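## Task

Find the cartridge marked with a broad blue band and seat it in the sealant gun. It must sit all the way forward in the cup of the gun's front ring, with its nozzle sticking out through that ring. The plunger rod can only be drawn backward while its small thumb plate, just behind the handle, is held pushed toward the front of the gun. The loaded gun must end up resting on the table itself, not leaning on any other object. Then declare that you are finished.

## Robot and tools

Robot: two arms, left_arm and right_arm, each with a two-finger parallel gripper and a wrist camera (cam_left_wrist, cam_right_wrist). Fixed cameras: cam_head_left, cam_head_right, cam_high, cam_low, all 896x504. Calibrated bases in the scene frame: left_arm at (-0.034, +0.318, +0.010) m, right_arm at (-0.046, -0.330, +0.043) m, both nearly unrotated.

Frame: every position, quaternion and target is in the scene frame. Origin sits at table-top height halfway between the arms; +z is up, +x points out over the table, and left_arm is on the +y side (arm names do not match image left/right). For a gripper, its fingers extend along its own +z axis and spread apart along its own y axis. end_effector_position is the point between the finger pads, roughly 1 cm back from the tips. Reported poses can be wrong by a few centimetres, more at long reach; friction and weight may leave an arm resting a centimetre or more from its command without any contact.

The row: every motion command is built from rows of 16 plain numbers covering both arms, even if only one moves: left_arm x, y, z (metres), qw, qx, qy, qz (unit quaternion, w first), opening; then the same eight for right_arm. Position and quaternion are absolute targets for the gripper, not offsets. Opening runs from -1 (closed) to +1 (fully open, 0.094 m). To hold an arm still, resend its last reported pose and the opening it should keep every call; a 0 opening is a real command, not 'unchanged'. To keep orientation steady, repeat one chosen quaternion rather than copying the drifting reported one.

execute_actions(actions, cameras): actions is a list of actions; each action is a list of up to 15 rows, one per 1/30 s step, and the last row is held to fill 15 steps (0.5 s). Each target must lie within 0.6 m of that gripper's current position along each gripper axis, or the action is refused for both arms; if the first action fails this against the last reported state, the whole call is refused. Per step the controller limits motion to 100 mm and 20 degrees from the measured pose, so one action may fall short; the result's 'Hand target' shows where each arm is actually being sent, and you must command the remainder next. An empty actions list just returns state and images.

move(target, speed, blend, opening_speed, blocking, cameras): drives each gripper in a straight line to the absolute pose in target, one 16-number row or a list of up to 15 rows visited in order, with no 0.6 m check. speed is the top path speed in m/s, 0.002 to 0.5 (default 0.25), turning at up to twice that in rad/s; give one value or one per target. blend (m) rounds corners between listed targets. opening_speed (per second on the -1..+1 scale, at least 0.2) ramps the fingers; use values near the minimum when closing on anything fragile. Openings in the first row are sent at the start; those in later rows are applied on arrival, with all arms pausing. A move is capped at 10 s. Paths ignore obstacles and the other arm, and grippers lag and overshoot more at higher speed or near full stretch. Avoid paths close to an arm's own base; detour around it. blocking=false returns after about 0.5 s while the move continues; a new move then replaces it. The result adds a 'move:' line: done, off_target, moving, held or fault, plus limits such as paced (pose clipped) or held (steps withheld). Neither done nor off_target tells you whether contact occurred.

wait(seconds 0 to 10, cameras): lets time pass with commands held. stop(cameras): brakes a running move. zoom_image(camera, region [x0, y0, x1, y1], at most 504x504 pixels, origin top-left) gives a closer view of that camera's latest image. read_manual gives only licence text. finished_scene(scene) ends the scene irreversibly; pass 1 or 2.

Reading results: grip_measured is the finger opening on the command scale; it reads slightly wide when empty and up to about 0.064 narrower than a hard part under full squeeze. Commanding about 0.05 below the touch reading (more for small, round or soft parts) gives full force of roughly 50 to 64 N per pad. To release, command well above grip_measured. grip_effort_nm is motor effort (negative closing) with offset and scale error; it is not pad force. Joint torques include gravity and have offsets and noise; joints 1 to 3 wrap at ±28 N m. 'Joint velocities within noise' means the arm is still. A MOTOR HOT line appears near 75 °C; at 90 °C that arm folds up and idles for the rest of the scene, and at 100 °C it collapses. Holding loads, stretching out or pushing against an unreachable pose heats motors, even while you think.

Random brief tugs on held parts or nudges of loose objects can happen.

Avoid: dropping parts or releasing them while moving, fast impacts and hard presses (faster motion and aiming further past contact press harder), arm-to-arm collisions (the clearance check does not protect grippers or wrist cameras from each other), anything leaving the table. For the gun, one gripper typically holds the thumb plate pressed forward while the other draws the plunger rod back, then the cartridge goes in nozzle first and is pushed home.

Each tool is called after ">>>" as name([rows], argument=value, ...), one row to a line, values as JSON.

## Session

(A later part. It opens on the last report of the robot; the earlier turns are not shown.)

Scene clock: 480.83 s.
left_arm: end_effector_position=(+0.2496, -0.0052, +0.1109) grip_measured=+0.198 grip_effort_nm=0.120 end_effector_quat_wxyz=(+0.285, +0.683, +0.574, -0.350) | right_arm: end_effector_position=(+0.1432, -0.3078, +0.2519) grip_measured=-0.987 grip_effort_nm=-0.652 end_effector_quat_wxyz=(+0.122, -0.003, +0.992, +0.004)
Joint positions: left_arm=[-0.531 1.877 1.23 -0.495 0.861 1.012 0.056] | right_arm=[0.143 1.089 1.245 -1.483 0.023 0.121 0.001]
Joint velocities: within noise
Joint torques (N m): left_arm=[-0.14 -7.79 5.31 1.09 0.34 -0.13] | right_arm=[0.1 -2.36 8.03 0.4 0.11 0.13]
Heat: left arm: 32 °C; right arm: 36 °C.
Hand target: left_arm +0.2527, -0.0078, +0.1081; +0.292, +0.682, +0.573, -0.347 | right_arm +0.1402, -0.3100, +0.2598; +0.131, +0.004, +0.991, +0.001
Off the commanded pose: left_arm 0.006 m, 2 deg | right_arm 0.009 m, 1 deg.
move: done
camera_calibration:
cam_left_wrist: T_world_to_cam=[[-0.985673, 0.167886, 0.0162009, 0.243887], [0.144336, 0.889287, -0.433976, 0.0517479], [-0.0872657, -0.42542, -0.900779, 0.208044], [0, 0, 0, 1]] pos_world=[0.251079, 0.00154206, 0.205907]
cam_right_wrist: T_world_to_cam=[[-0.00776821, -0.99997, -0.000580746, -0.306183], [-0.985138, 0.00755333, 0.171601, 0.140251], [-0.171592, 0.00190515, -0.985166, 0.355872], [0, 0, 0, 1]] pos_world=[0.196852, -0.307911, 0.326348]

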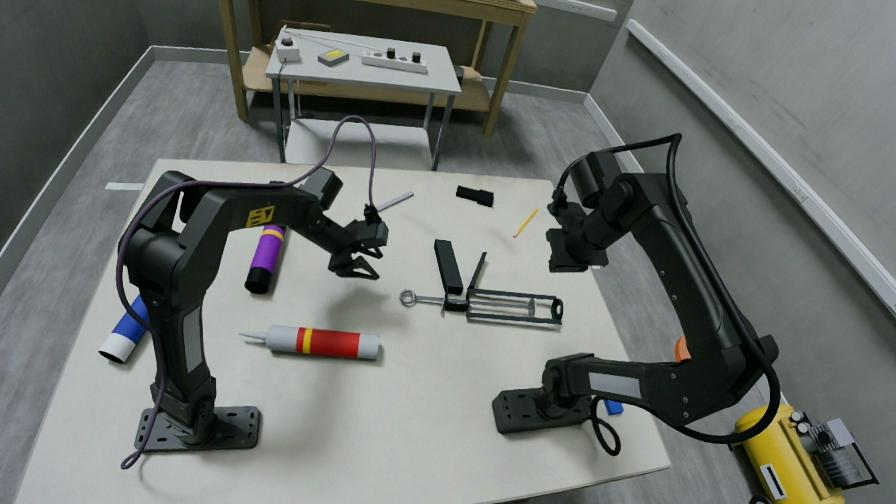

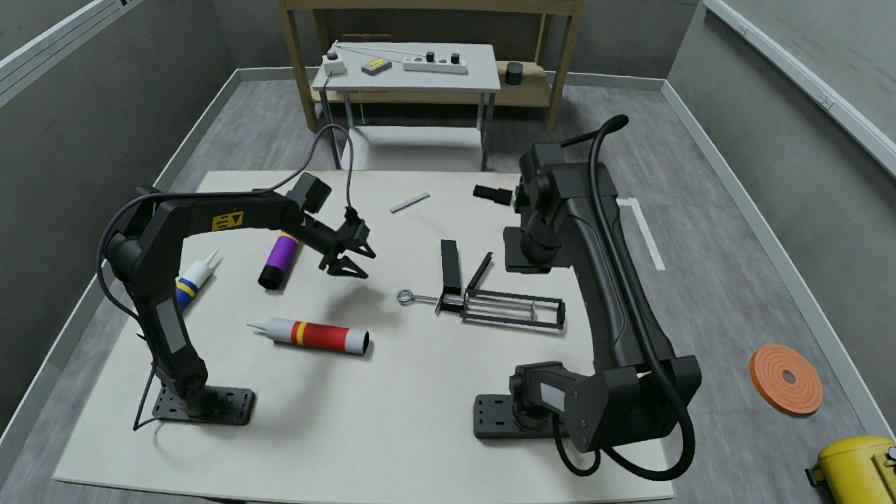

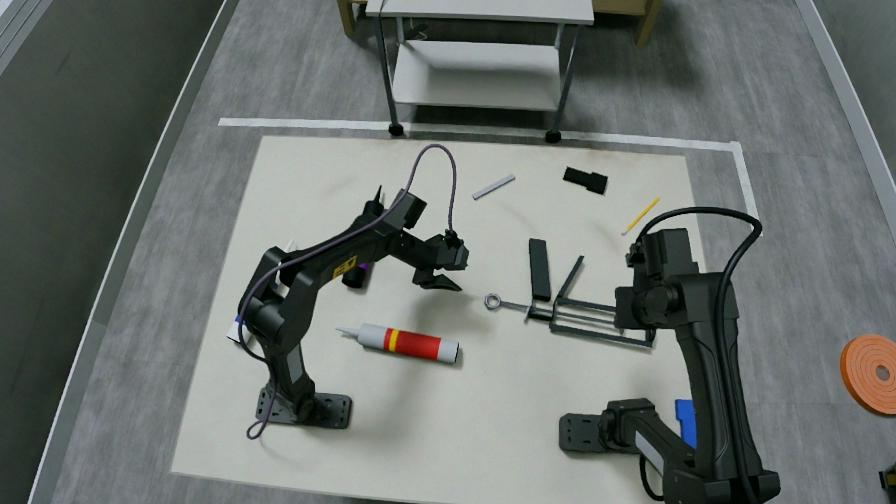

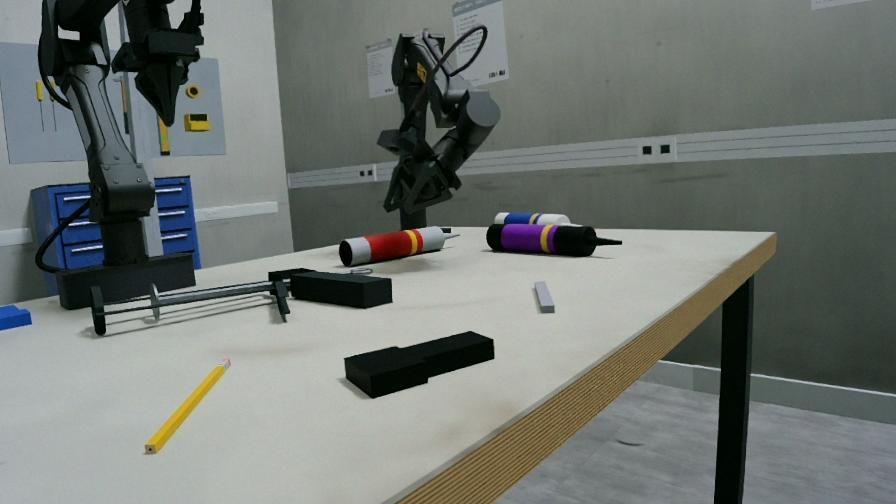

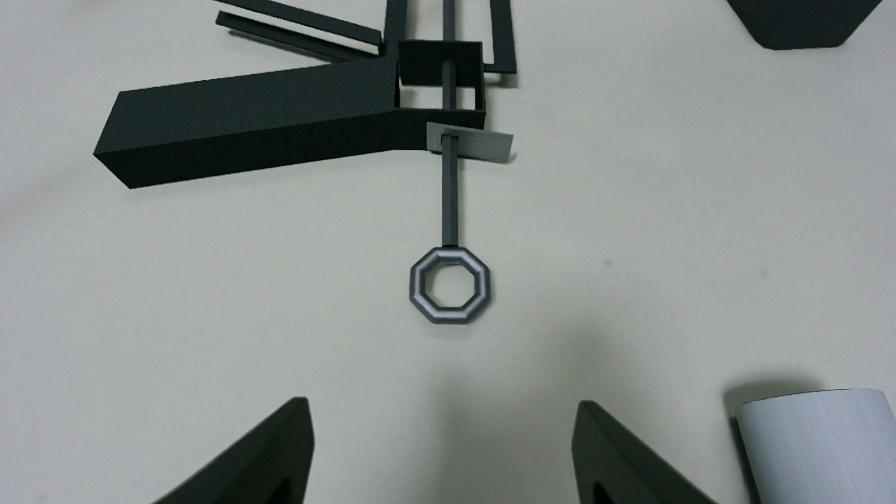

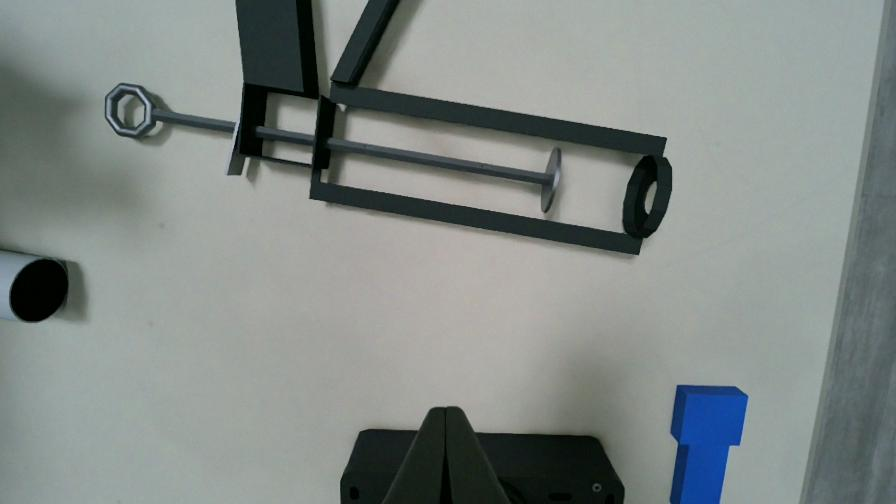

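>>> move(target=[0.240, -0.038, 0.050, 0.2968, 0.6796, 0.5702, -0.3537, 0.2, 0.14, -0.31, 0.26, 0.13, 0, 0.99, 0, -1], speed=0.1, cameras=["cam_left_wrist","cam_low"])

>>> zoom_image(camera="cam_low", region=[250, 190, 500, 330])

Scene clock: 521.40 s.
left_arm: end_effector_position=(+0.2368, -0.0354, +0.0563) grip_measured=+0.198 grip_effort_nm=0.115 end_effector_quat_wxyz=(+0.291, +0.682, +0.569, -0.355) | right_arm: end_effector_position=(+0.1432, -0.3078, +0.2519) grip_measured=-0.987 grip_effort_nm=-0.647 end_effector_quat_wxyz=(+0.122, -0.003, +0.992, +0.004)
Joint positions: left_arm=[-0.616 1.988 1.111 -0.164 0.836 0.894 0.056] | right_arm=[0.143 1.089 1.245 -1.483 0.023 0.121 0.001]
Joint velocities: within noise
Joint torques (N m): left_arm=[-0.4 -7.43 4.92 1.27 0.33 -0.14] | right_arm=[0.1 -2.35 8.05 0.4 0.11 0.04]
Heat: left arm: 32 °C; right arm: 35 °C.
Hand target: left_arm +0.2388, -0.0381, +0.0505; +0.296, +0.681, +0.569, -0.353 | right_arm +0.1402, -0.3100, +0.2598; +0.130, +0.000, +0.991, +0.000
Off the commanded pose: left_arm 0.008 m, 1 deg | right_arm 0.009 m, 1 deg.
move: done
camera_calibration:
cam_left_wrist: T_world_to_cam=[[-0.985062, 0.171891, 0.0102916, 0.237483], [0.148925, 0.880407, -0.450227, 0.0562128], [-0.086451, -0.441969, -0.892855, 0.143638], [0, 0, 0, 1]] pos_world=[0.237982, -0.0268281, 0.151112]
Images, in order (width x height): cam_low 896x504, cam_left_wrist 896x504.

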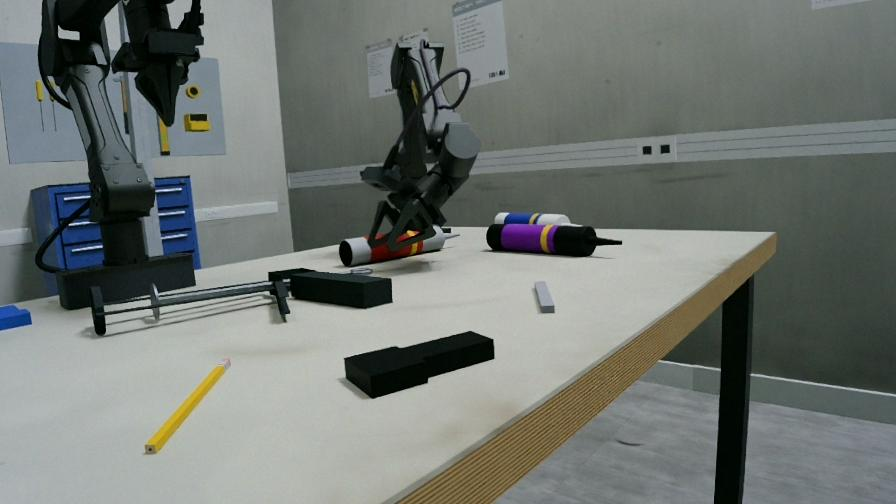

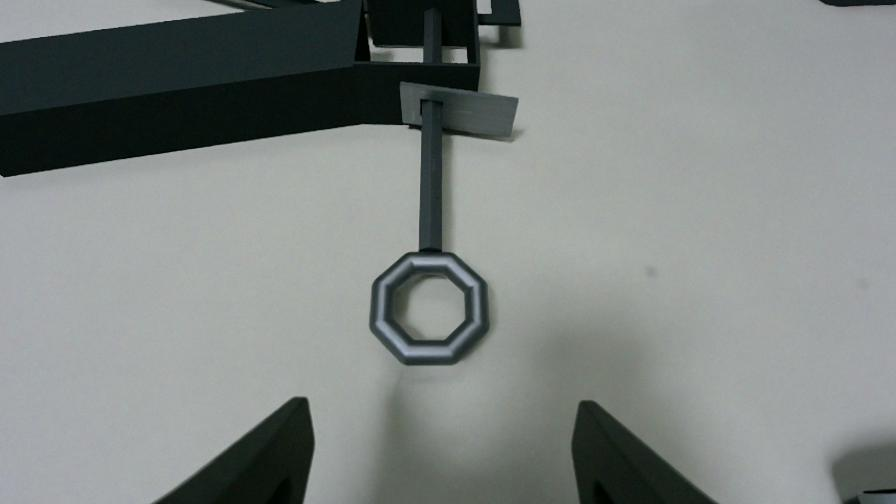

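Scaled by 2.016 from the camera's 896x504 image, which has a finer 1280x720 frame.

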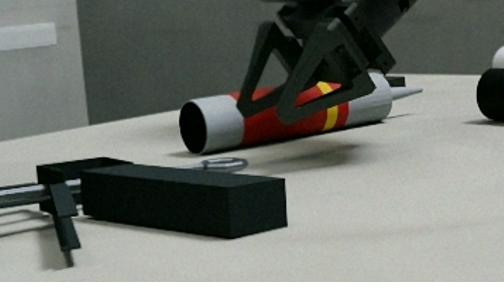

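>>> move(target=[0.2365, -0.0750, 0.022, 0.2968, 0.6796, 0.5702, -0.3537, 0.2, 0.14, -0.31, 0.26, 0.13, 0, 0.99, 0, -1], speed=0.06, cameras=["cam_left_wrist","cam_low"])

>>> zoom_image(camera="cam_low", region=[250, 190, 500, 330])

Scene clock: 542.27 s.
left_arm: end_effector_position=(+0.2275, -0.0617, +0.0200) grip_measured=+0.198 grip_effort_nm=0.120 end_effector_quat_wxyz=(+0.278, +0.678, +0.579, -0.356) | right_arm: end_effector_position=(+0.1428, -0.3079, +0.2518) grip_measured=-0.987 grip_effort_nm=-0.642 end_effector_quat_wxyz=(+0.121, -0.003, +0.993, +0.004)
Joint positions: left_arm=[-0.689 2.101 1.112 -0.012 0.792 0.793 0.056] | right_arm=[0.143 1.089 1.245 -1.485 0.023 0.121 0.001]
Joint velocities: within noise
Joint torques (N m): left_arm=[-0.68 -7.47 7.68 1.36 0.26 -0.16] | right_arm=[0.1 -2.36 8.05 0.4 0.11 0.05]
Heat: left arm: 32 °C; right arm: 35 °C.
Hand target: left_arm +0.2374, -0.0731, +0.0227; +0.298, +0.679, +0.571, -0.353 | right_arm +0.1398, -0.3100, +0.2597; +0.130, +0.000, +0.992, +0.000
Off the commanded pose: left_arm 0.016 m, 2 deg | right_arm 0.009 m, 1 deg.
move: off_target (left_arm)
camera_calibration:
cam_left_wrist: T_world_to_cam=[[-0.985901, 0.162623, 0.0394057, 0.23232], [0.129644, 0.891265, -0.434557, 0.0692246], [-0.10579, -0.423322, -0.899782, 0.104471], [0, 0, 0, 1]] pos_world=[0.231122, -0.0552533, 0.114928]
Images, in order (width x height): cam_low 896x504, cam_left_wrist 896x504.

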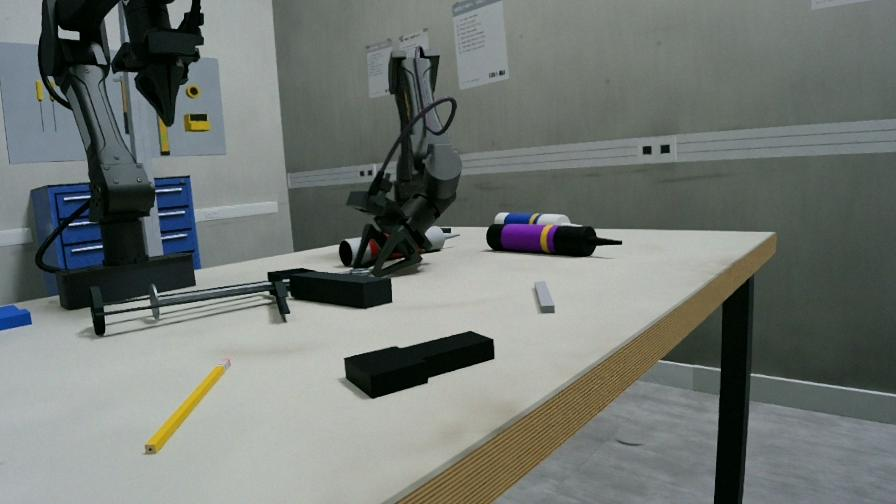

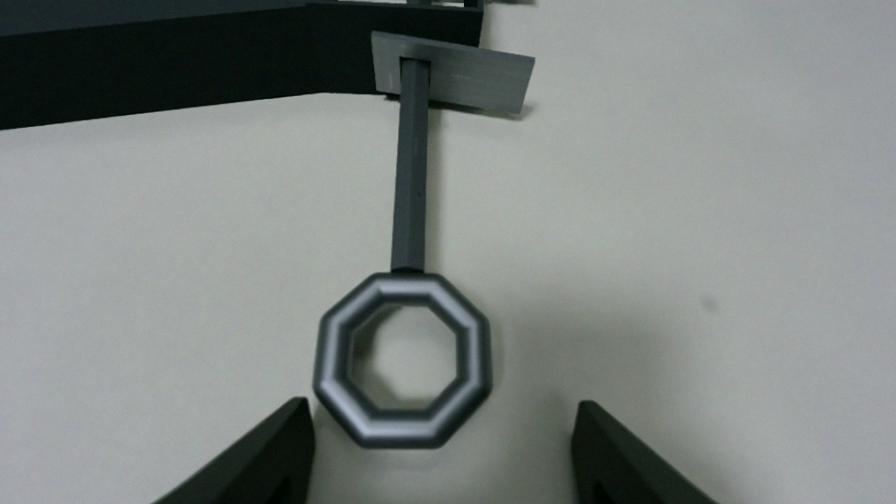

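Scaled by 2.016 from the camera's 896x504 image, which has a finer 1280x720 frame.

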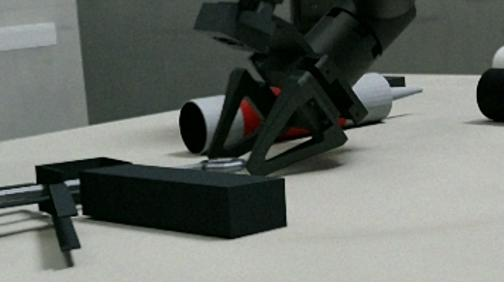

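>>> move([
  [0.234, -0.064, 0.036, 0.2968, 0.6796, 0.5702, -0.3537, 0.2, 0.14, -0.31, 0.26, 0.13, 0, 0.99, 0, -1],
  [0.237, -0.079, 0.028, 0.2968, 0.6796, 0.5702, -0.3537, 0.2, 0.14, -0.31, 0.26, 0.13, 0, 0.99, 0, -1],
], speed=0.06, cameras=["cam_left_wrist","cam_low"])

>>> zoom_image(camera="cam_low", region=[250, 190, 500, 330])

Scene clock: 560.07 s.
left_arm: end_effector_position=(+0.2267, -0.0713, +0.0264) grip_measured=+0.198 grip_effort_nm=0.120 end_effector_quat_wxyz=(+0.283, +0.682, +0.572, -0.357) | right_arm: end_effector_position=(+0.1428, -0.3079, +0.2518) grip_measured=-0.987 grip_effort_nm=-0.647 end_effector_quat_wxyz=(+0.121, -0.003, +0.993, +0.004)
Joint positions: left_arm=[-0.708 2.101 1.135 -0.012 0.789 0.783 0.056] | right_arm=[0.143 1.089 1.245 -1.485 0.023 0.121 0.001]
Joint velocities: within noise
Joint torques (N m): left_arm=[-0.49 -7.87 7.76 1.2 0.27 -0.15] | right_arm=[0.12 -2.35 8.02 0.41 0.11 0.04]
Heat: left arm: 33 °C; right arm: 35 °C.
Hand target: left_arm +0.2345, -0.0803, +0.0284; +0.296, +0.681, +0.568, -0.355 | right_arm +0.1401, -0.3100, +0.2598; +0.130, +0.000, +0.991, +0.000
Off the commanded pose: left_arm 0.013 m, 2 deg | right_arm 0.009 m, 1 deg.
move: off_target (left_arm)
camera_calibration:
cam_left_wrist: T_world_to_cam=[[-0.984386, 0.174137, 0.0257176, 0.233669], [0.144932, 0.884719, -0.44302, 0.076973], [-0.099899, -0.432376, -0.896143, 0.104045], [0, 0, 0, 1]] pos_world=[0.229259, -0.0638034, 0.12133]
Images, in order (width x height): cam_low 896x504, cam_left_wrist 896x504.

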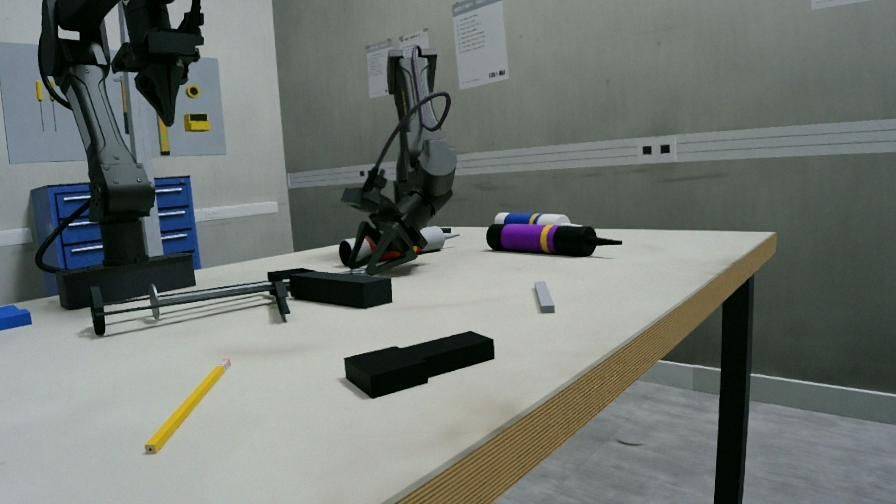

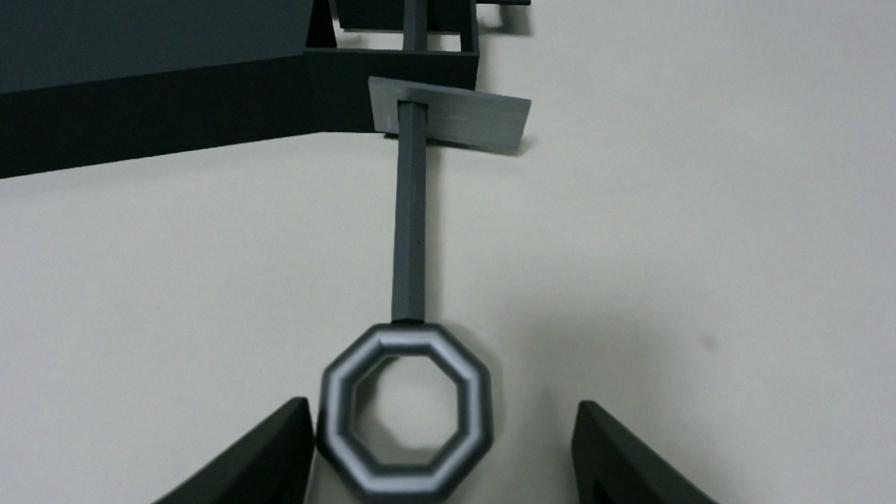

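Scaled by 2.016 from the camera's 896x504 image, which has a finer 1280x720 frame.

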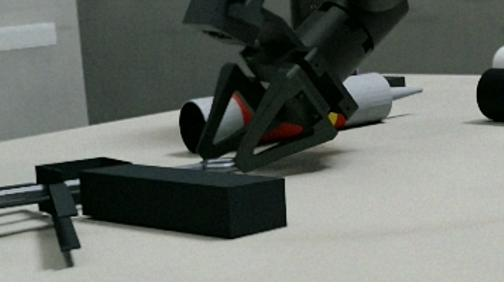

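>>> move(target=[0.247, -0.086, 0.027, 0.2968, 0.6796, 0.5702, -0.3537, 0.2, 0.14, -0.31, 0.26, 0.13, 0, 0.99, 0, -1], speed=0.06, cameras=["cam_left_wrist","cam_low"])

>>> zoom_image(camera="cam_low", region=[300, 230, 420, 310])

Scene clock: 576.07 s.
left_arm: end_effector_position=(+0.2381, -0.0809, +0.0272) grip_measured=+0.198 grip_effort_nm=0.115 end_effector_quat_wxyz=(+0.292, +0.683, +0.568, -0.355) | right_arm: end_effector_position=(+0.1428, -0.3079, +0.2518) grip_measured=-0.987 grip_effort_nm=-0.647 end_effector_quat_wxyz=(+0.121, -0.003, +0.993, +0.004)
Joint positions: left_arm=[-0.708 2.138 1.192 -0.012 0.787 0.783 0.056] | right_arm=[0.143 1.089 1.245 -1.485 0.023 0.121 0.001]
Joint velocities: within noise
Joint torques (N m): left_arm=[0.25 -7.97 8.01 1 0.27 -0.14] | right_arm=[0.1 -2.35 8.03 0.41 0.11 0.05]
Heat: left arm: 33 °C; right arm: 35 °C.
Hand target: left_arm +0.2467, -0.0855, +0.0264; +0.297, +0.679, +0.571, -0.353 | right_arm +0.1401, -0.3100, +0.2598; +0.130, +0.000, +0.991, +0.000
Off the commanded pose: left_arm 0.010 m, 1 deg | right_arm 0.009 m, 1 deg.
move: done
camera_calibration:
cam_left_wrist: T_world_to_cam=[[-0.984805, 0.173482, 0.00792057, 0.247116], [0.151296, 0.879466, -0.451275, 0.082419], [-0.0852541, -0.44322, -0.89235, 0.0972804], [0, 0, 0, 1]] pos_world=[0.239185, -0.0722383, 0.122044]
Images, in order (width x height): cam_low 896x504, cam_left_wrist 896x504.

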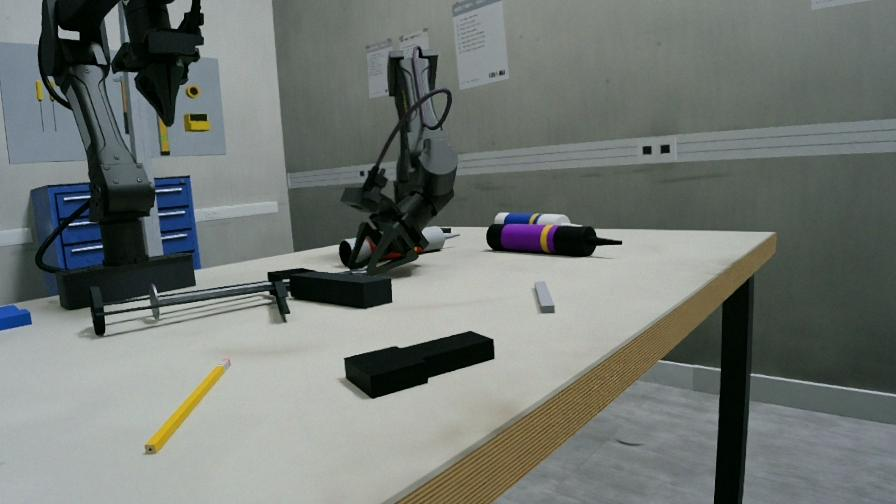

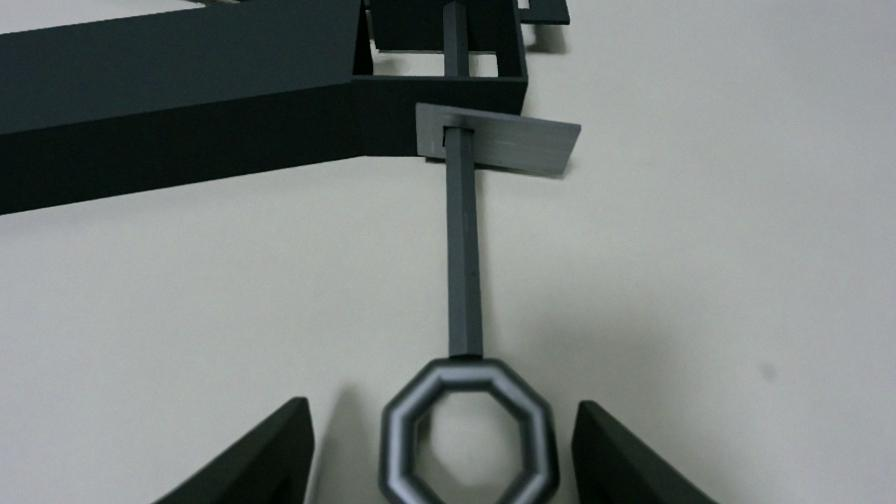

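Scaled by 4.200 from the camera's 896x504 image, which has a finer 1280x720 frame.

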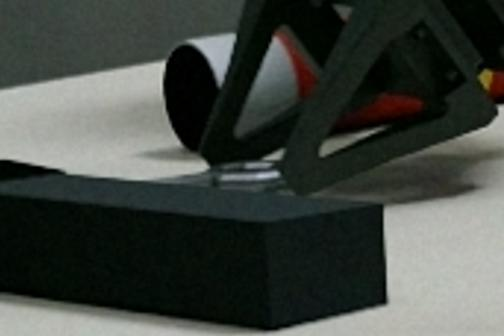

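>>> move(target=[0.238, -0.081, 0.027, 0.2968, 0.6796, 0.5702, -0.3537, 0.2, 0.14, -0.31, 0.26, 0.13, 0, 0.99, 0, -1], speed=0.06, cameras=["cam_left_wrist"])

Scene clock: 586.00 s.
left_arm: end_effector_position=(+0.2366, -0.0796, +0.0253) grip_measured=+0.198 grip_effort_nm=0.120 end_effector_quat_wxyz=(+0.289, +0.682, +0.570, -0.356) | right_arm: end_effector_position=(+0.1428, -0.3079, +0.2518) grip_measured=-0.987 grip_effort_nm=-0.642 end_effector_quat_wxyz=(+0.121, -0.003, +0.993, +0.004)
Joint positions: left_arm=[-0.708 2.138 1.186 -0.012 0.787 0.782 0.056] | right_arm=[0.143 1.089 1.245 -1.485 0.023 0.121 0.001]
Joint velocities: within noise
Joint torques (N m): left_arm=[-0.25 -10.03 4.88 1.23 0.27 -0.15] | right_arm=[0.1 -2.35 8.05 0.41 0.11 0.05]
Heat: left arm: 33 °C; right arm: 35 °C.
Hand target: left_arm +0.2383, -0.0813, +0.0275; +0.297, +0.680, +0.570, -0.354 | right_arm +0.1401, -0.3100, +0.2598; +0.130, +0.000, +0.991, +0.000
Off the commanded pose: left_arm 0.003 m, 1 deg | right_arm 0.009 m, 1 deg.
move: done
camera_calibration:
cam_left_wrist: T_world_to_cam=[[-0.984893, 0.172561, 0.0144474, 0.245197], [0.147869, 0.881504, -0.448426, 0.0815649], [-0.0901162, -0.439515, -0.893703, 0.097544], [0, 0, 0, 1]] pos_world=[0.238222, -0.0713393, 0.120209]
Images, in order (width x height): cam_left_wrist 896x504.

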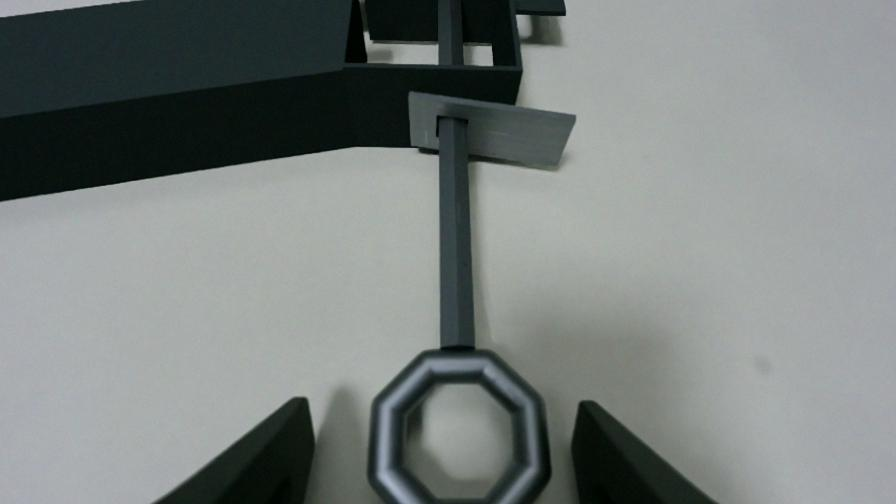

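>>> move(target=[0.237, -0.080, 0.027, 0.2968, 0.6796, 0.5702, -0.3537, -0.6, 0.14, -0.31, 0.26, 0.13, 0, 0.99, 0, -1], speed=0.06, opening_speed=0.5, cameras=["cam_left_wrist","cam_right_wrist"])

Scene clock: 596.97 s.
left_arm: end_effector_position=(+0.2337, -0.0781, +0.0226) grip_measured=-0.228 grip_effort_nm=-1.018 end_effector_quat_wxyz=(+0.284, +0.681, +0.573, -0.358) | right_arm: end_effector_position=(+0.1428, -0.3079, +0.2518) grip_measured=-0.987 grip_effort_nm=-0.647 end_effector_quat_wxyz=(+0.121, -0.003, +0.993, +0.004)
Joint positions: left_arm=[-0.709 2.138 1.177 -0.012 0.787 0.776 0.036] | right_arm=[0.143 1.089 1.245 -1.485 0.023 0.121 0.001]
Joint velocities: within noise
Joint torques (N m): left_arm=[-0.21 -10.21 4.78 1.22 0.25 -0.14] | right_arm=[0.1 -2.36 8.05 0.41 0.11 0.05]
Heat: left arm: 33 °C; right arm: 35 °C.
Hand target: left_arm +0.2366, -0.0803, +0.0272; +0.295, +0.678, +0.571, -0.355 | right_arm +0.1401, -0.3100, +0.2598; +0.130, +0.000, +0.991, +0.000
Off the commanded pose: left_arm 0.006 m, 2 deg | right_arm 0.009 m, 1 deg.
move: done
camera_calibration:
cam_left_wrist: T_world_to_cam=[[-0.984994, 0.170412, 0.0273383, 0.241685], [0.140774, 0.884911, -0.443977, 0.0812051], [-0.0998509, -0.433466, -0.895621, 0.0982781], [0, 0, 0, 1]] pos_world=[0.23644, -0.070445, 0.117466]
cam_right_wrist: T_world_to_cam=[[-0.00776894, -0.99997, -0.00036914, -0.306287], [-0.984875, 0.00758777, 0.173098, 0.139502], [-0.17309, 0.00170834, -0.984905, 0.355806], [0, 0, 0, 1]] pos_world=[0.196599, -0.307944, 0.326174]
Images, in order (width x height): cam_left_wrist 896x504, cam_right_wrist 896x504.

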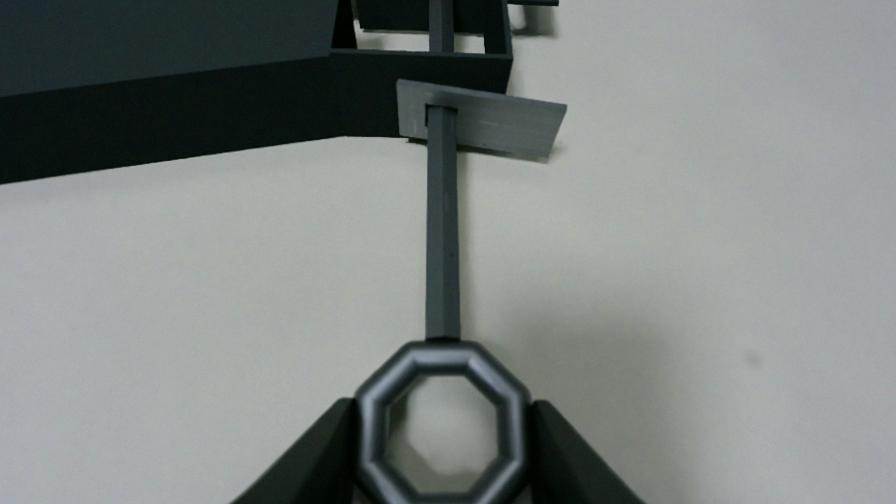

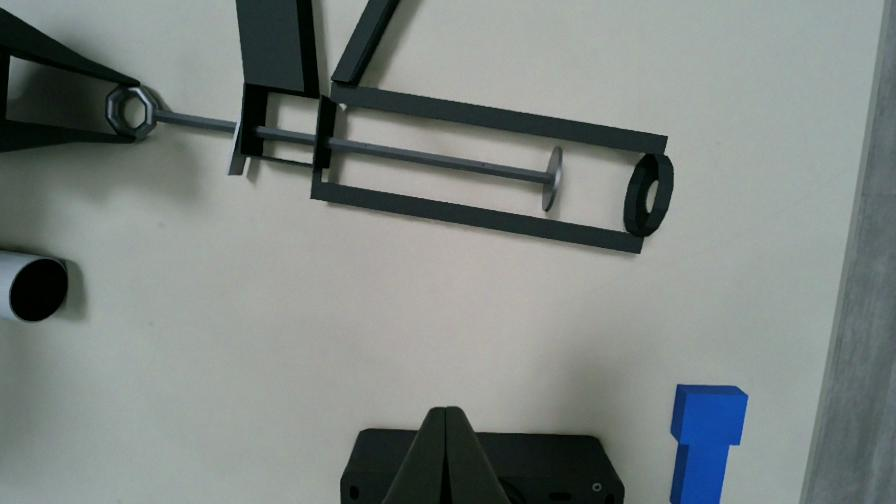

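>>> move([
  [0.237, -0.080, 0.027, 0.2968, 0.6796, 0.5702, -0.3537, -0.6, 0.17, -0.22, 0.17, 0.2499, 0.1154, 0.9556, 0.1052, -1],
  [0.237, -0.080, 0.027, 0.2968, 0.6796, 0.5702, -0.3537, -0.6, 0.200, -0.152, 0.08, 0.2499, 0.1154, 0.9556, 0.1052, -1],
], speed=0.12)

Scene clock: 626.20 s.
left_arm: end_effector_position=(+0.2337, -0.0781, +0.0226) grip_measured=-0.228 grip_effort_nm=-1.018 end_effector_quat_wxyz=(+0.284, +0.681, +0.573, -0.358) | right_arm: end_effector_position=(+0.1956, -0.1538, +0.0807) grip_measured=-0.987 grip_effort_nm=-0.647 end_effector_quat_wxyz=(+0.241, +0.106, +0.959, +0.102)
Joint positions: left_arm=[-0.709 2.138 1.177 -0.012 0.787 0.776 0.036] | right_arm=[0.777 1.352 0.606 -0.344 0.233 0.928 0.001]
Joint velocities: within noise
Joint torques (N m): left_arm=[-0.16 -10.29 4.74 1.24 0.26 -0.1] | right_arm=[0.55 -3.37 5.3 1.35 0.29 0.12]
Heat: left arm: 35 °C; right arm: 34 °C.
Hand target: left_arm +0.2370, -0.0800, +0.0270; +0.297, +0.680, +0.570, -0.354 | right_arm +0.1980, -0.1539, +0.0790; +0.251, +0.113, +0.956, +0.102
Off the commanded pose: left_arm 0.006 m, 2 deg | right_arm 0.005 m, 2 deg.
move: done
camera_calibration:
cam_left_wrist: T_world_to_cam=[[-0.984994, 0.170412, 0.0273383, 0.241685], [0.140774, 0.884911, -0.443977, 0.0812051], [-0.0998509, -0.433466, -0.895621, 0.0982781], [0, 0, 0, 1]] pos_world=[0.23644, -0.070445, 0.117466]
cam_right_wrist: T_world_to_cam=[[-0.171461, -0.954458, -0.244155, -0.0932005], [-0.980805, 0.188732, -0.0490125, 0.264983], [0.0928601, 0.231064, -0.968497, 0.178177], [0, 0, 0, 1]] pos_world=[0.22737, -0.180137, 0.162796]

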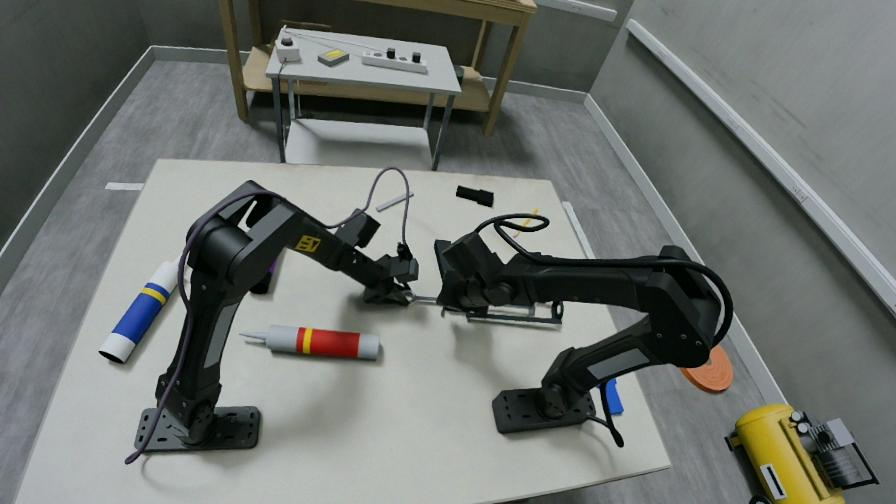

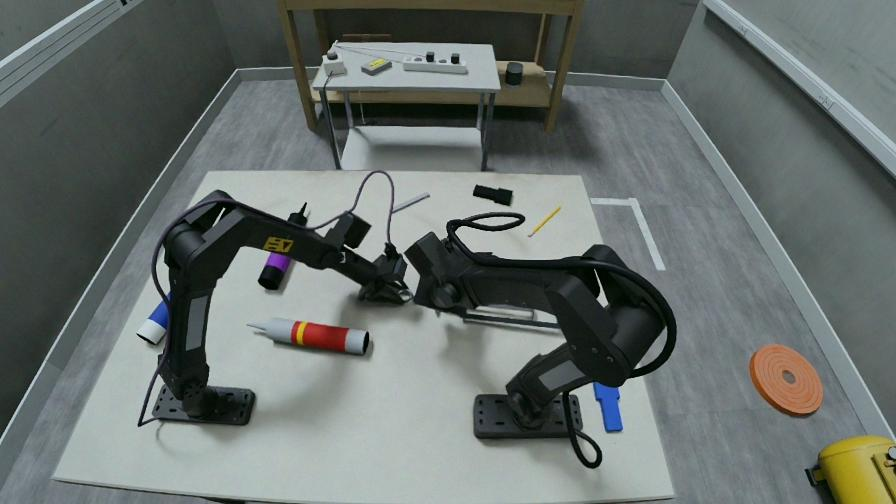

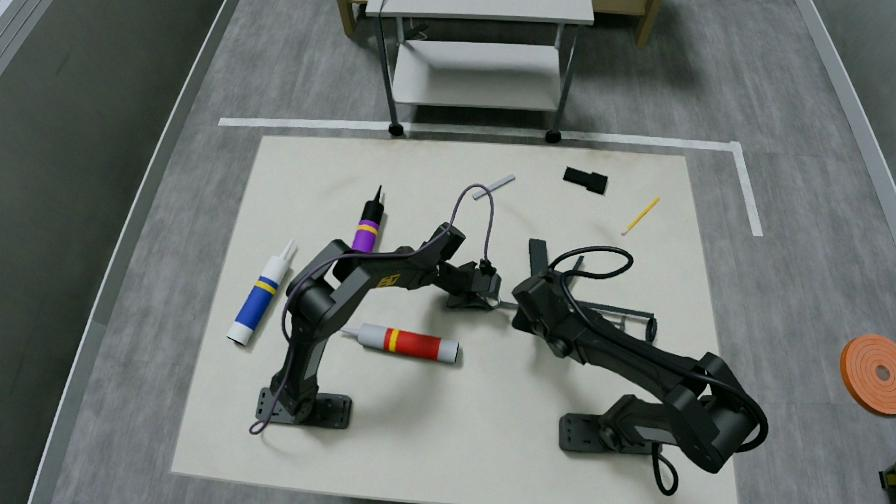

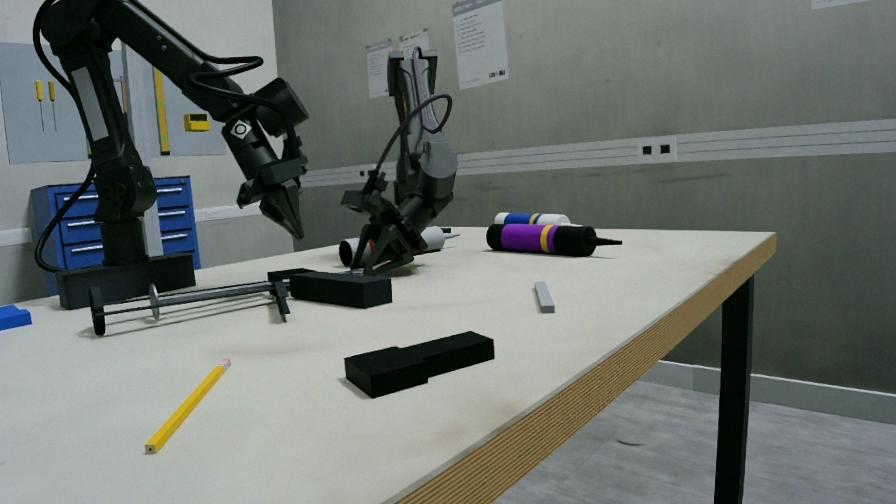

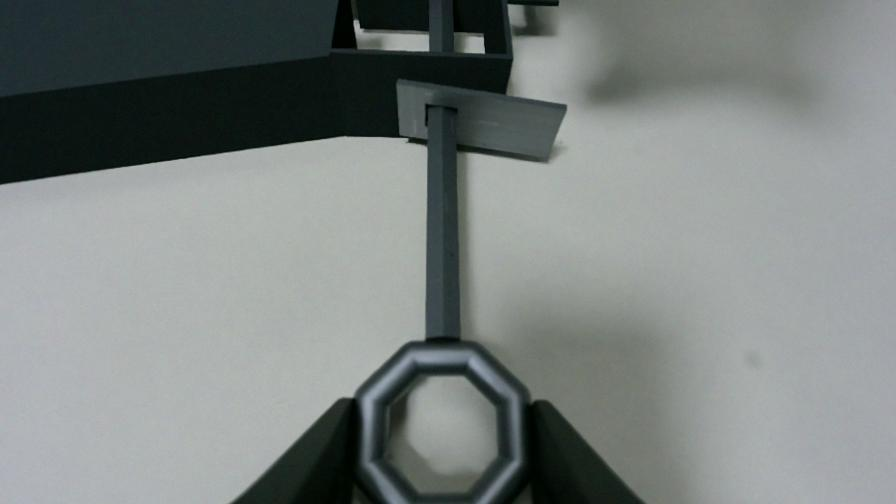

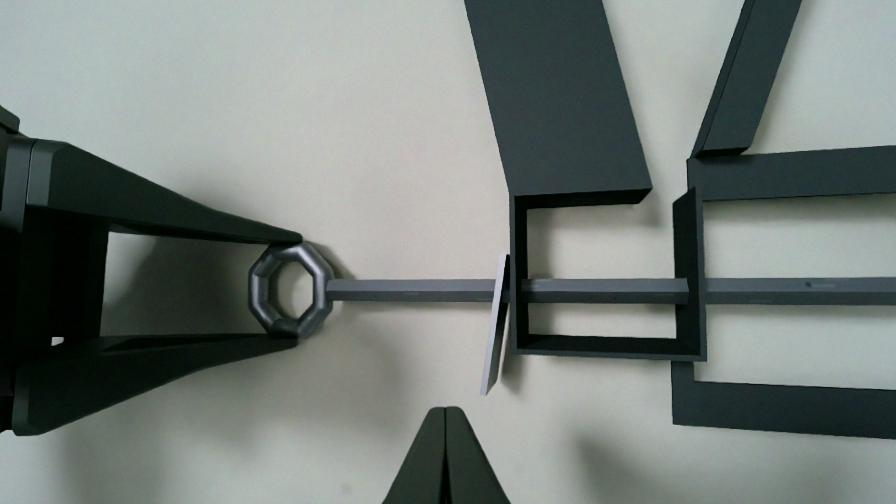

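>>> move(target=[0.237, -0.080, 0.027, 0.2968, 0.6796, 0.5702, -0.3537, -0.6, 0.204, -0.138, 0.024, 0.2499, 0.1154, 0.9556, 0.1052, -1], speed=0.08, cameras=["cam_left_wrist","cam_right_wrist","cam_low"])

Scene clock: 649.63 s.
left_arm: end_effector_position=(+0.2337, -0.0781, +0.0226) grip_measured=-0.228 grip_effort_nm=-1.018 end_effector_quat_wxyz=(+0.284, +0.681, +0.573, -0.358) | right_arm: end_effector_position=(+0.2020, -0.1381, +0.0255) grip_measured=-0.987 grip_effort_nm=-0.647 end_effector_quat_wxyz=(+0.240, +0.109, +0.959, +0.105)
Joint positions: left_arm=[-0.709 2.138 1.177 -0.012 0.787 0.776 0.036] | right_arm=[0.805 1.593 0.537 -0.037 0.242 0.96 0.001]
Joint velocities: within noise
Joint torques (N m): left_arm=[-0.16 -10.24 4.85 1.2 0.28 -0.06] | right_arm=[0.58 -4.52 4.36 1.36 0.3 0.11]
Heat: left arm: 35 °C; right arm: 32 °C.
Hand target: left_arm +0.2370, -0.0800, +0.0270; +0.297, +0.680, +0.570, -0.354 | right_arm +0.2035, -0.1387, +0.0240; +0.250, +0.116, +0.956, +0.105
Off the commanded pose: left_arm 0.006 m, 2 deg | right_arm 0.003 m, 1 deg.
move: done
camera_calibration:
cam_left_wrist: T_world_to_cam=[[-0.984994, 0.170412, 0.0273383, 0.241685], [0.140774, 0.884911, -0.443977, 0.0812051], [-0.0998509, -0.433466, -0.895621, 0.0982781], [0, 0, 0, 1]] pos_world=[0.23644, -0.070445, 0.117466]
cam_right_wrist: T_world_to_cam=[[-0.175965, -0.951802, -0.251214, -0.0890946], [-0.980017, 0.193426, -0.0463967, 0.265948], [0.0927519, 0.23803, -0.966819, 0.121409], [0, 0, 0, 1]] pos_world=[0.233695, -0.165141, 0.107338]
Images, in order (width x height): cam_low 896x504, cam_left_wrist 896x504, cam_right_wrist 896x504.

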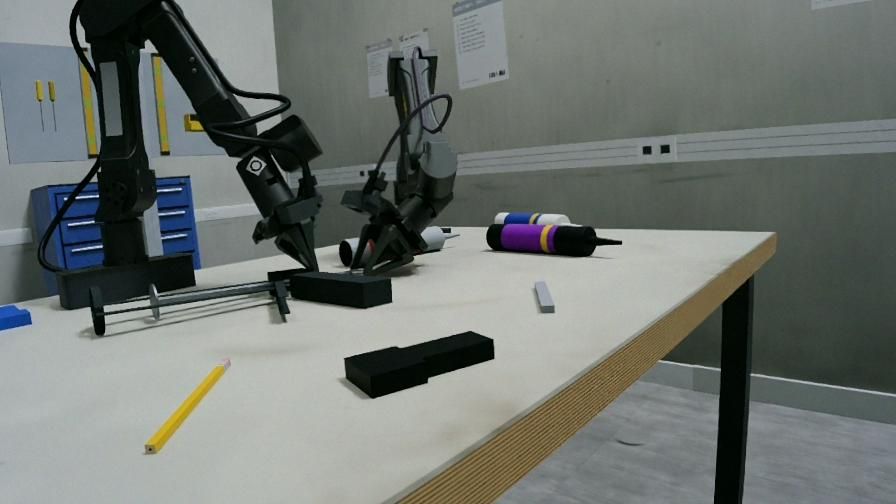

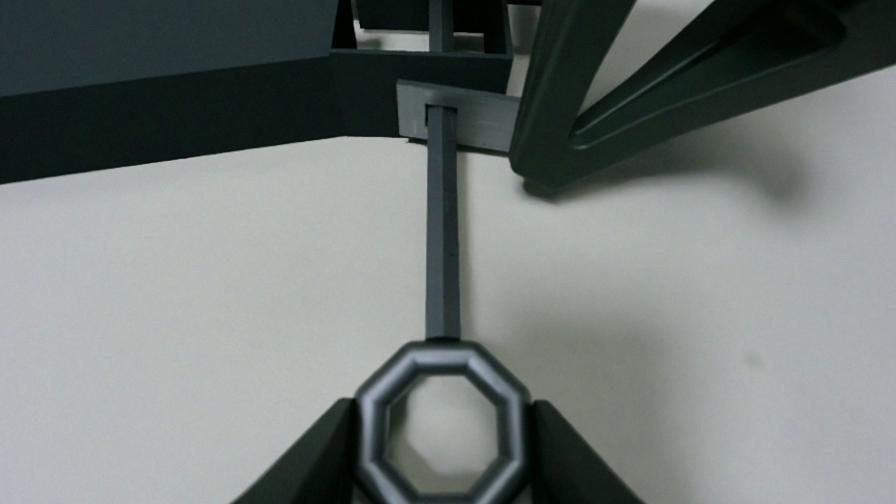

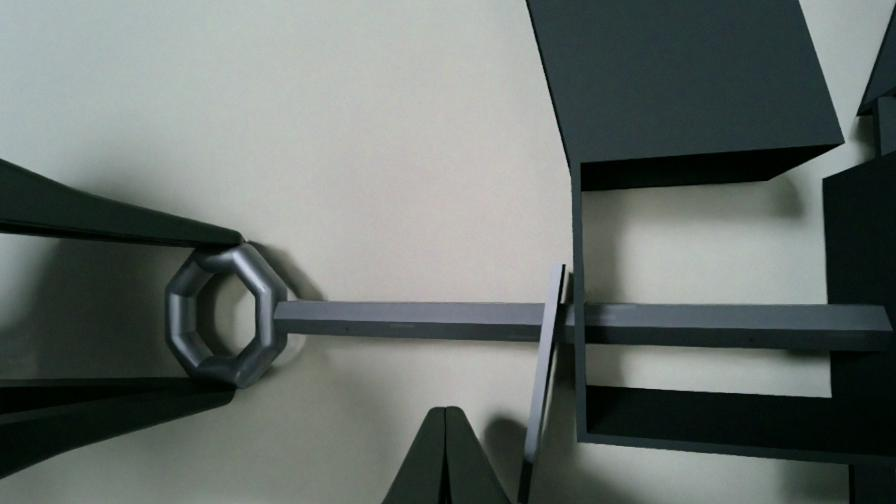

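>>> move(target=[0.237, -0.080, 0.027, 0.2968, 0.6796, 0.5702, -0.3537, -0.6, 0.2005, -0.160, 0.024, 0.2499, 0.1154, 0.9556, 0.1052, -1], speed=0.05, cameras=["cam_left_wrist","cam_right_wrist"])

Scene clock: 665.50 s.
left_arm: end_effector_position=(+0.2337, -0.0781, +0.0226) grip_measured=-0.229 grip_effort_nm=-1.018 end_effector_quat_wxyz=(+0.284, +0.681, +0.573, -0.358) | right_arm: end_effector_position=(+0.2006, -0.1465, +0.0251) grip_measured=-0.988 grip_effort_nm=-0.647 end_effector_quat_wxyz=(+0.244, +0.114, +0.955, +0.122)
Joint positions: left_arm=[-0.709 2.138 1.177 -0.012 0.787 0.776 0.036] | right_arm=[0.771 1.555 0.477 0.022 0.211 0.94 0.001]
Joint velocities: within noise
Joint torques (N m): left_arm=[-0.03 -10.21 4.78 1.22 0.28 -0.08] | right_arm=[-1.5 -6.22 3.63 0.96 0.29 -0.24]
Heat: left arm: 36 °C; right arm: 31 °C.
Hand target: left_arm +0.2370, -0.0800, +0.0270; +0.297, +0.680, +0.570, -0.354 | right_arm +0.2003, -0.1592, +0.0238; +0.249, +0.115, +0.956, +0.106
Off the commanded pose: left_arm 0.006 m, 2 deg | right_arm 0.013 m, 2 deg.
move: off_target (right_arm)
camera_calibration:
cam_left_wrist: T_world_to_cam=[[-0.984994, 0.170412, 0.0273383, 0.241685], [0.140774, 0.884911, -0.443977, 0.0812051], [-0.0998509, -0.433466, -0.895621, 0.0982781], [0, 0, 0, 1]] pos_world=[0.23644, -0.070445, 0.117466]
cam_right_wrist: T_world_to_cam=[[-0.175037, -0.941951, -0.286513, -0.095368], [-0.979101, 0.197141, -0.049973, 0.266618], [0.103556, 0.271778, -0.956772, 0.12565], [0, 0, 0, 1]] pos_world=[0.231341, -0.176542, 0.106217]
Images, in order (width x height): cam_left_wrist 896x504, cam_right_wrist 896x504.

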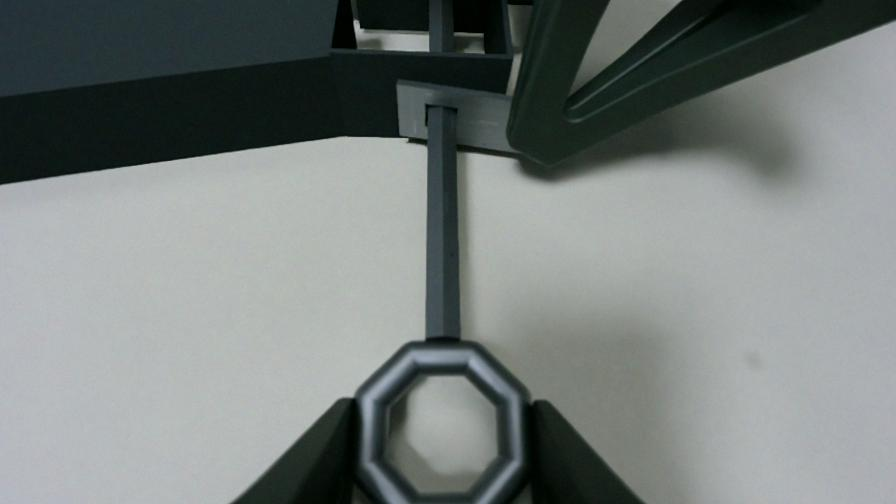

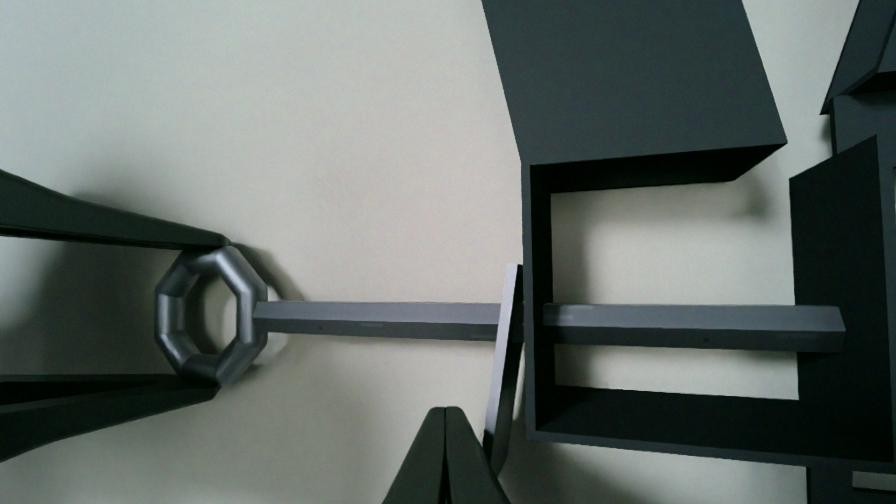

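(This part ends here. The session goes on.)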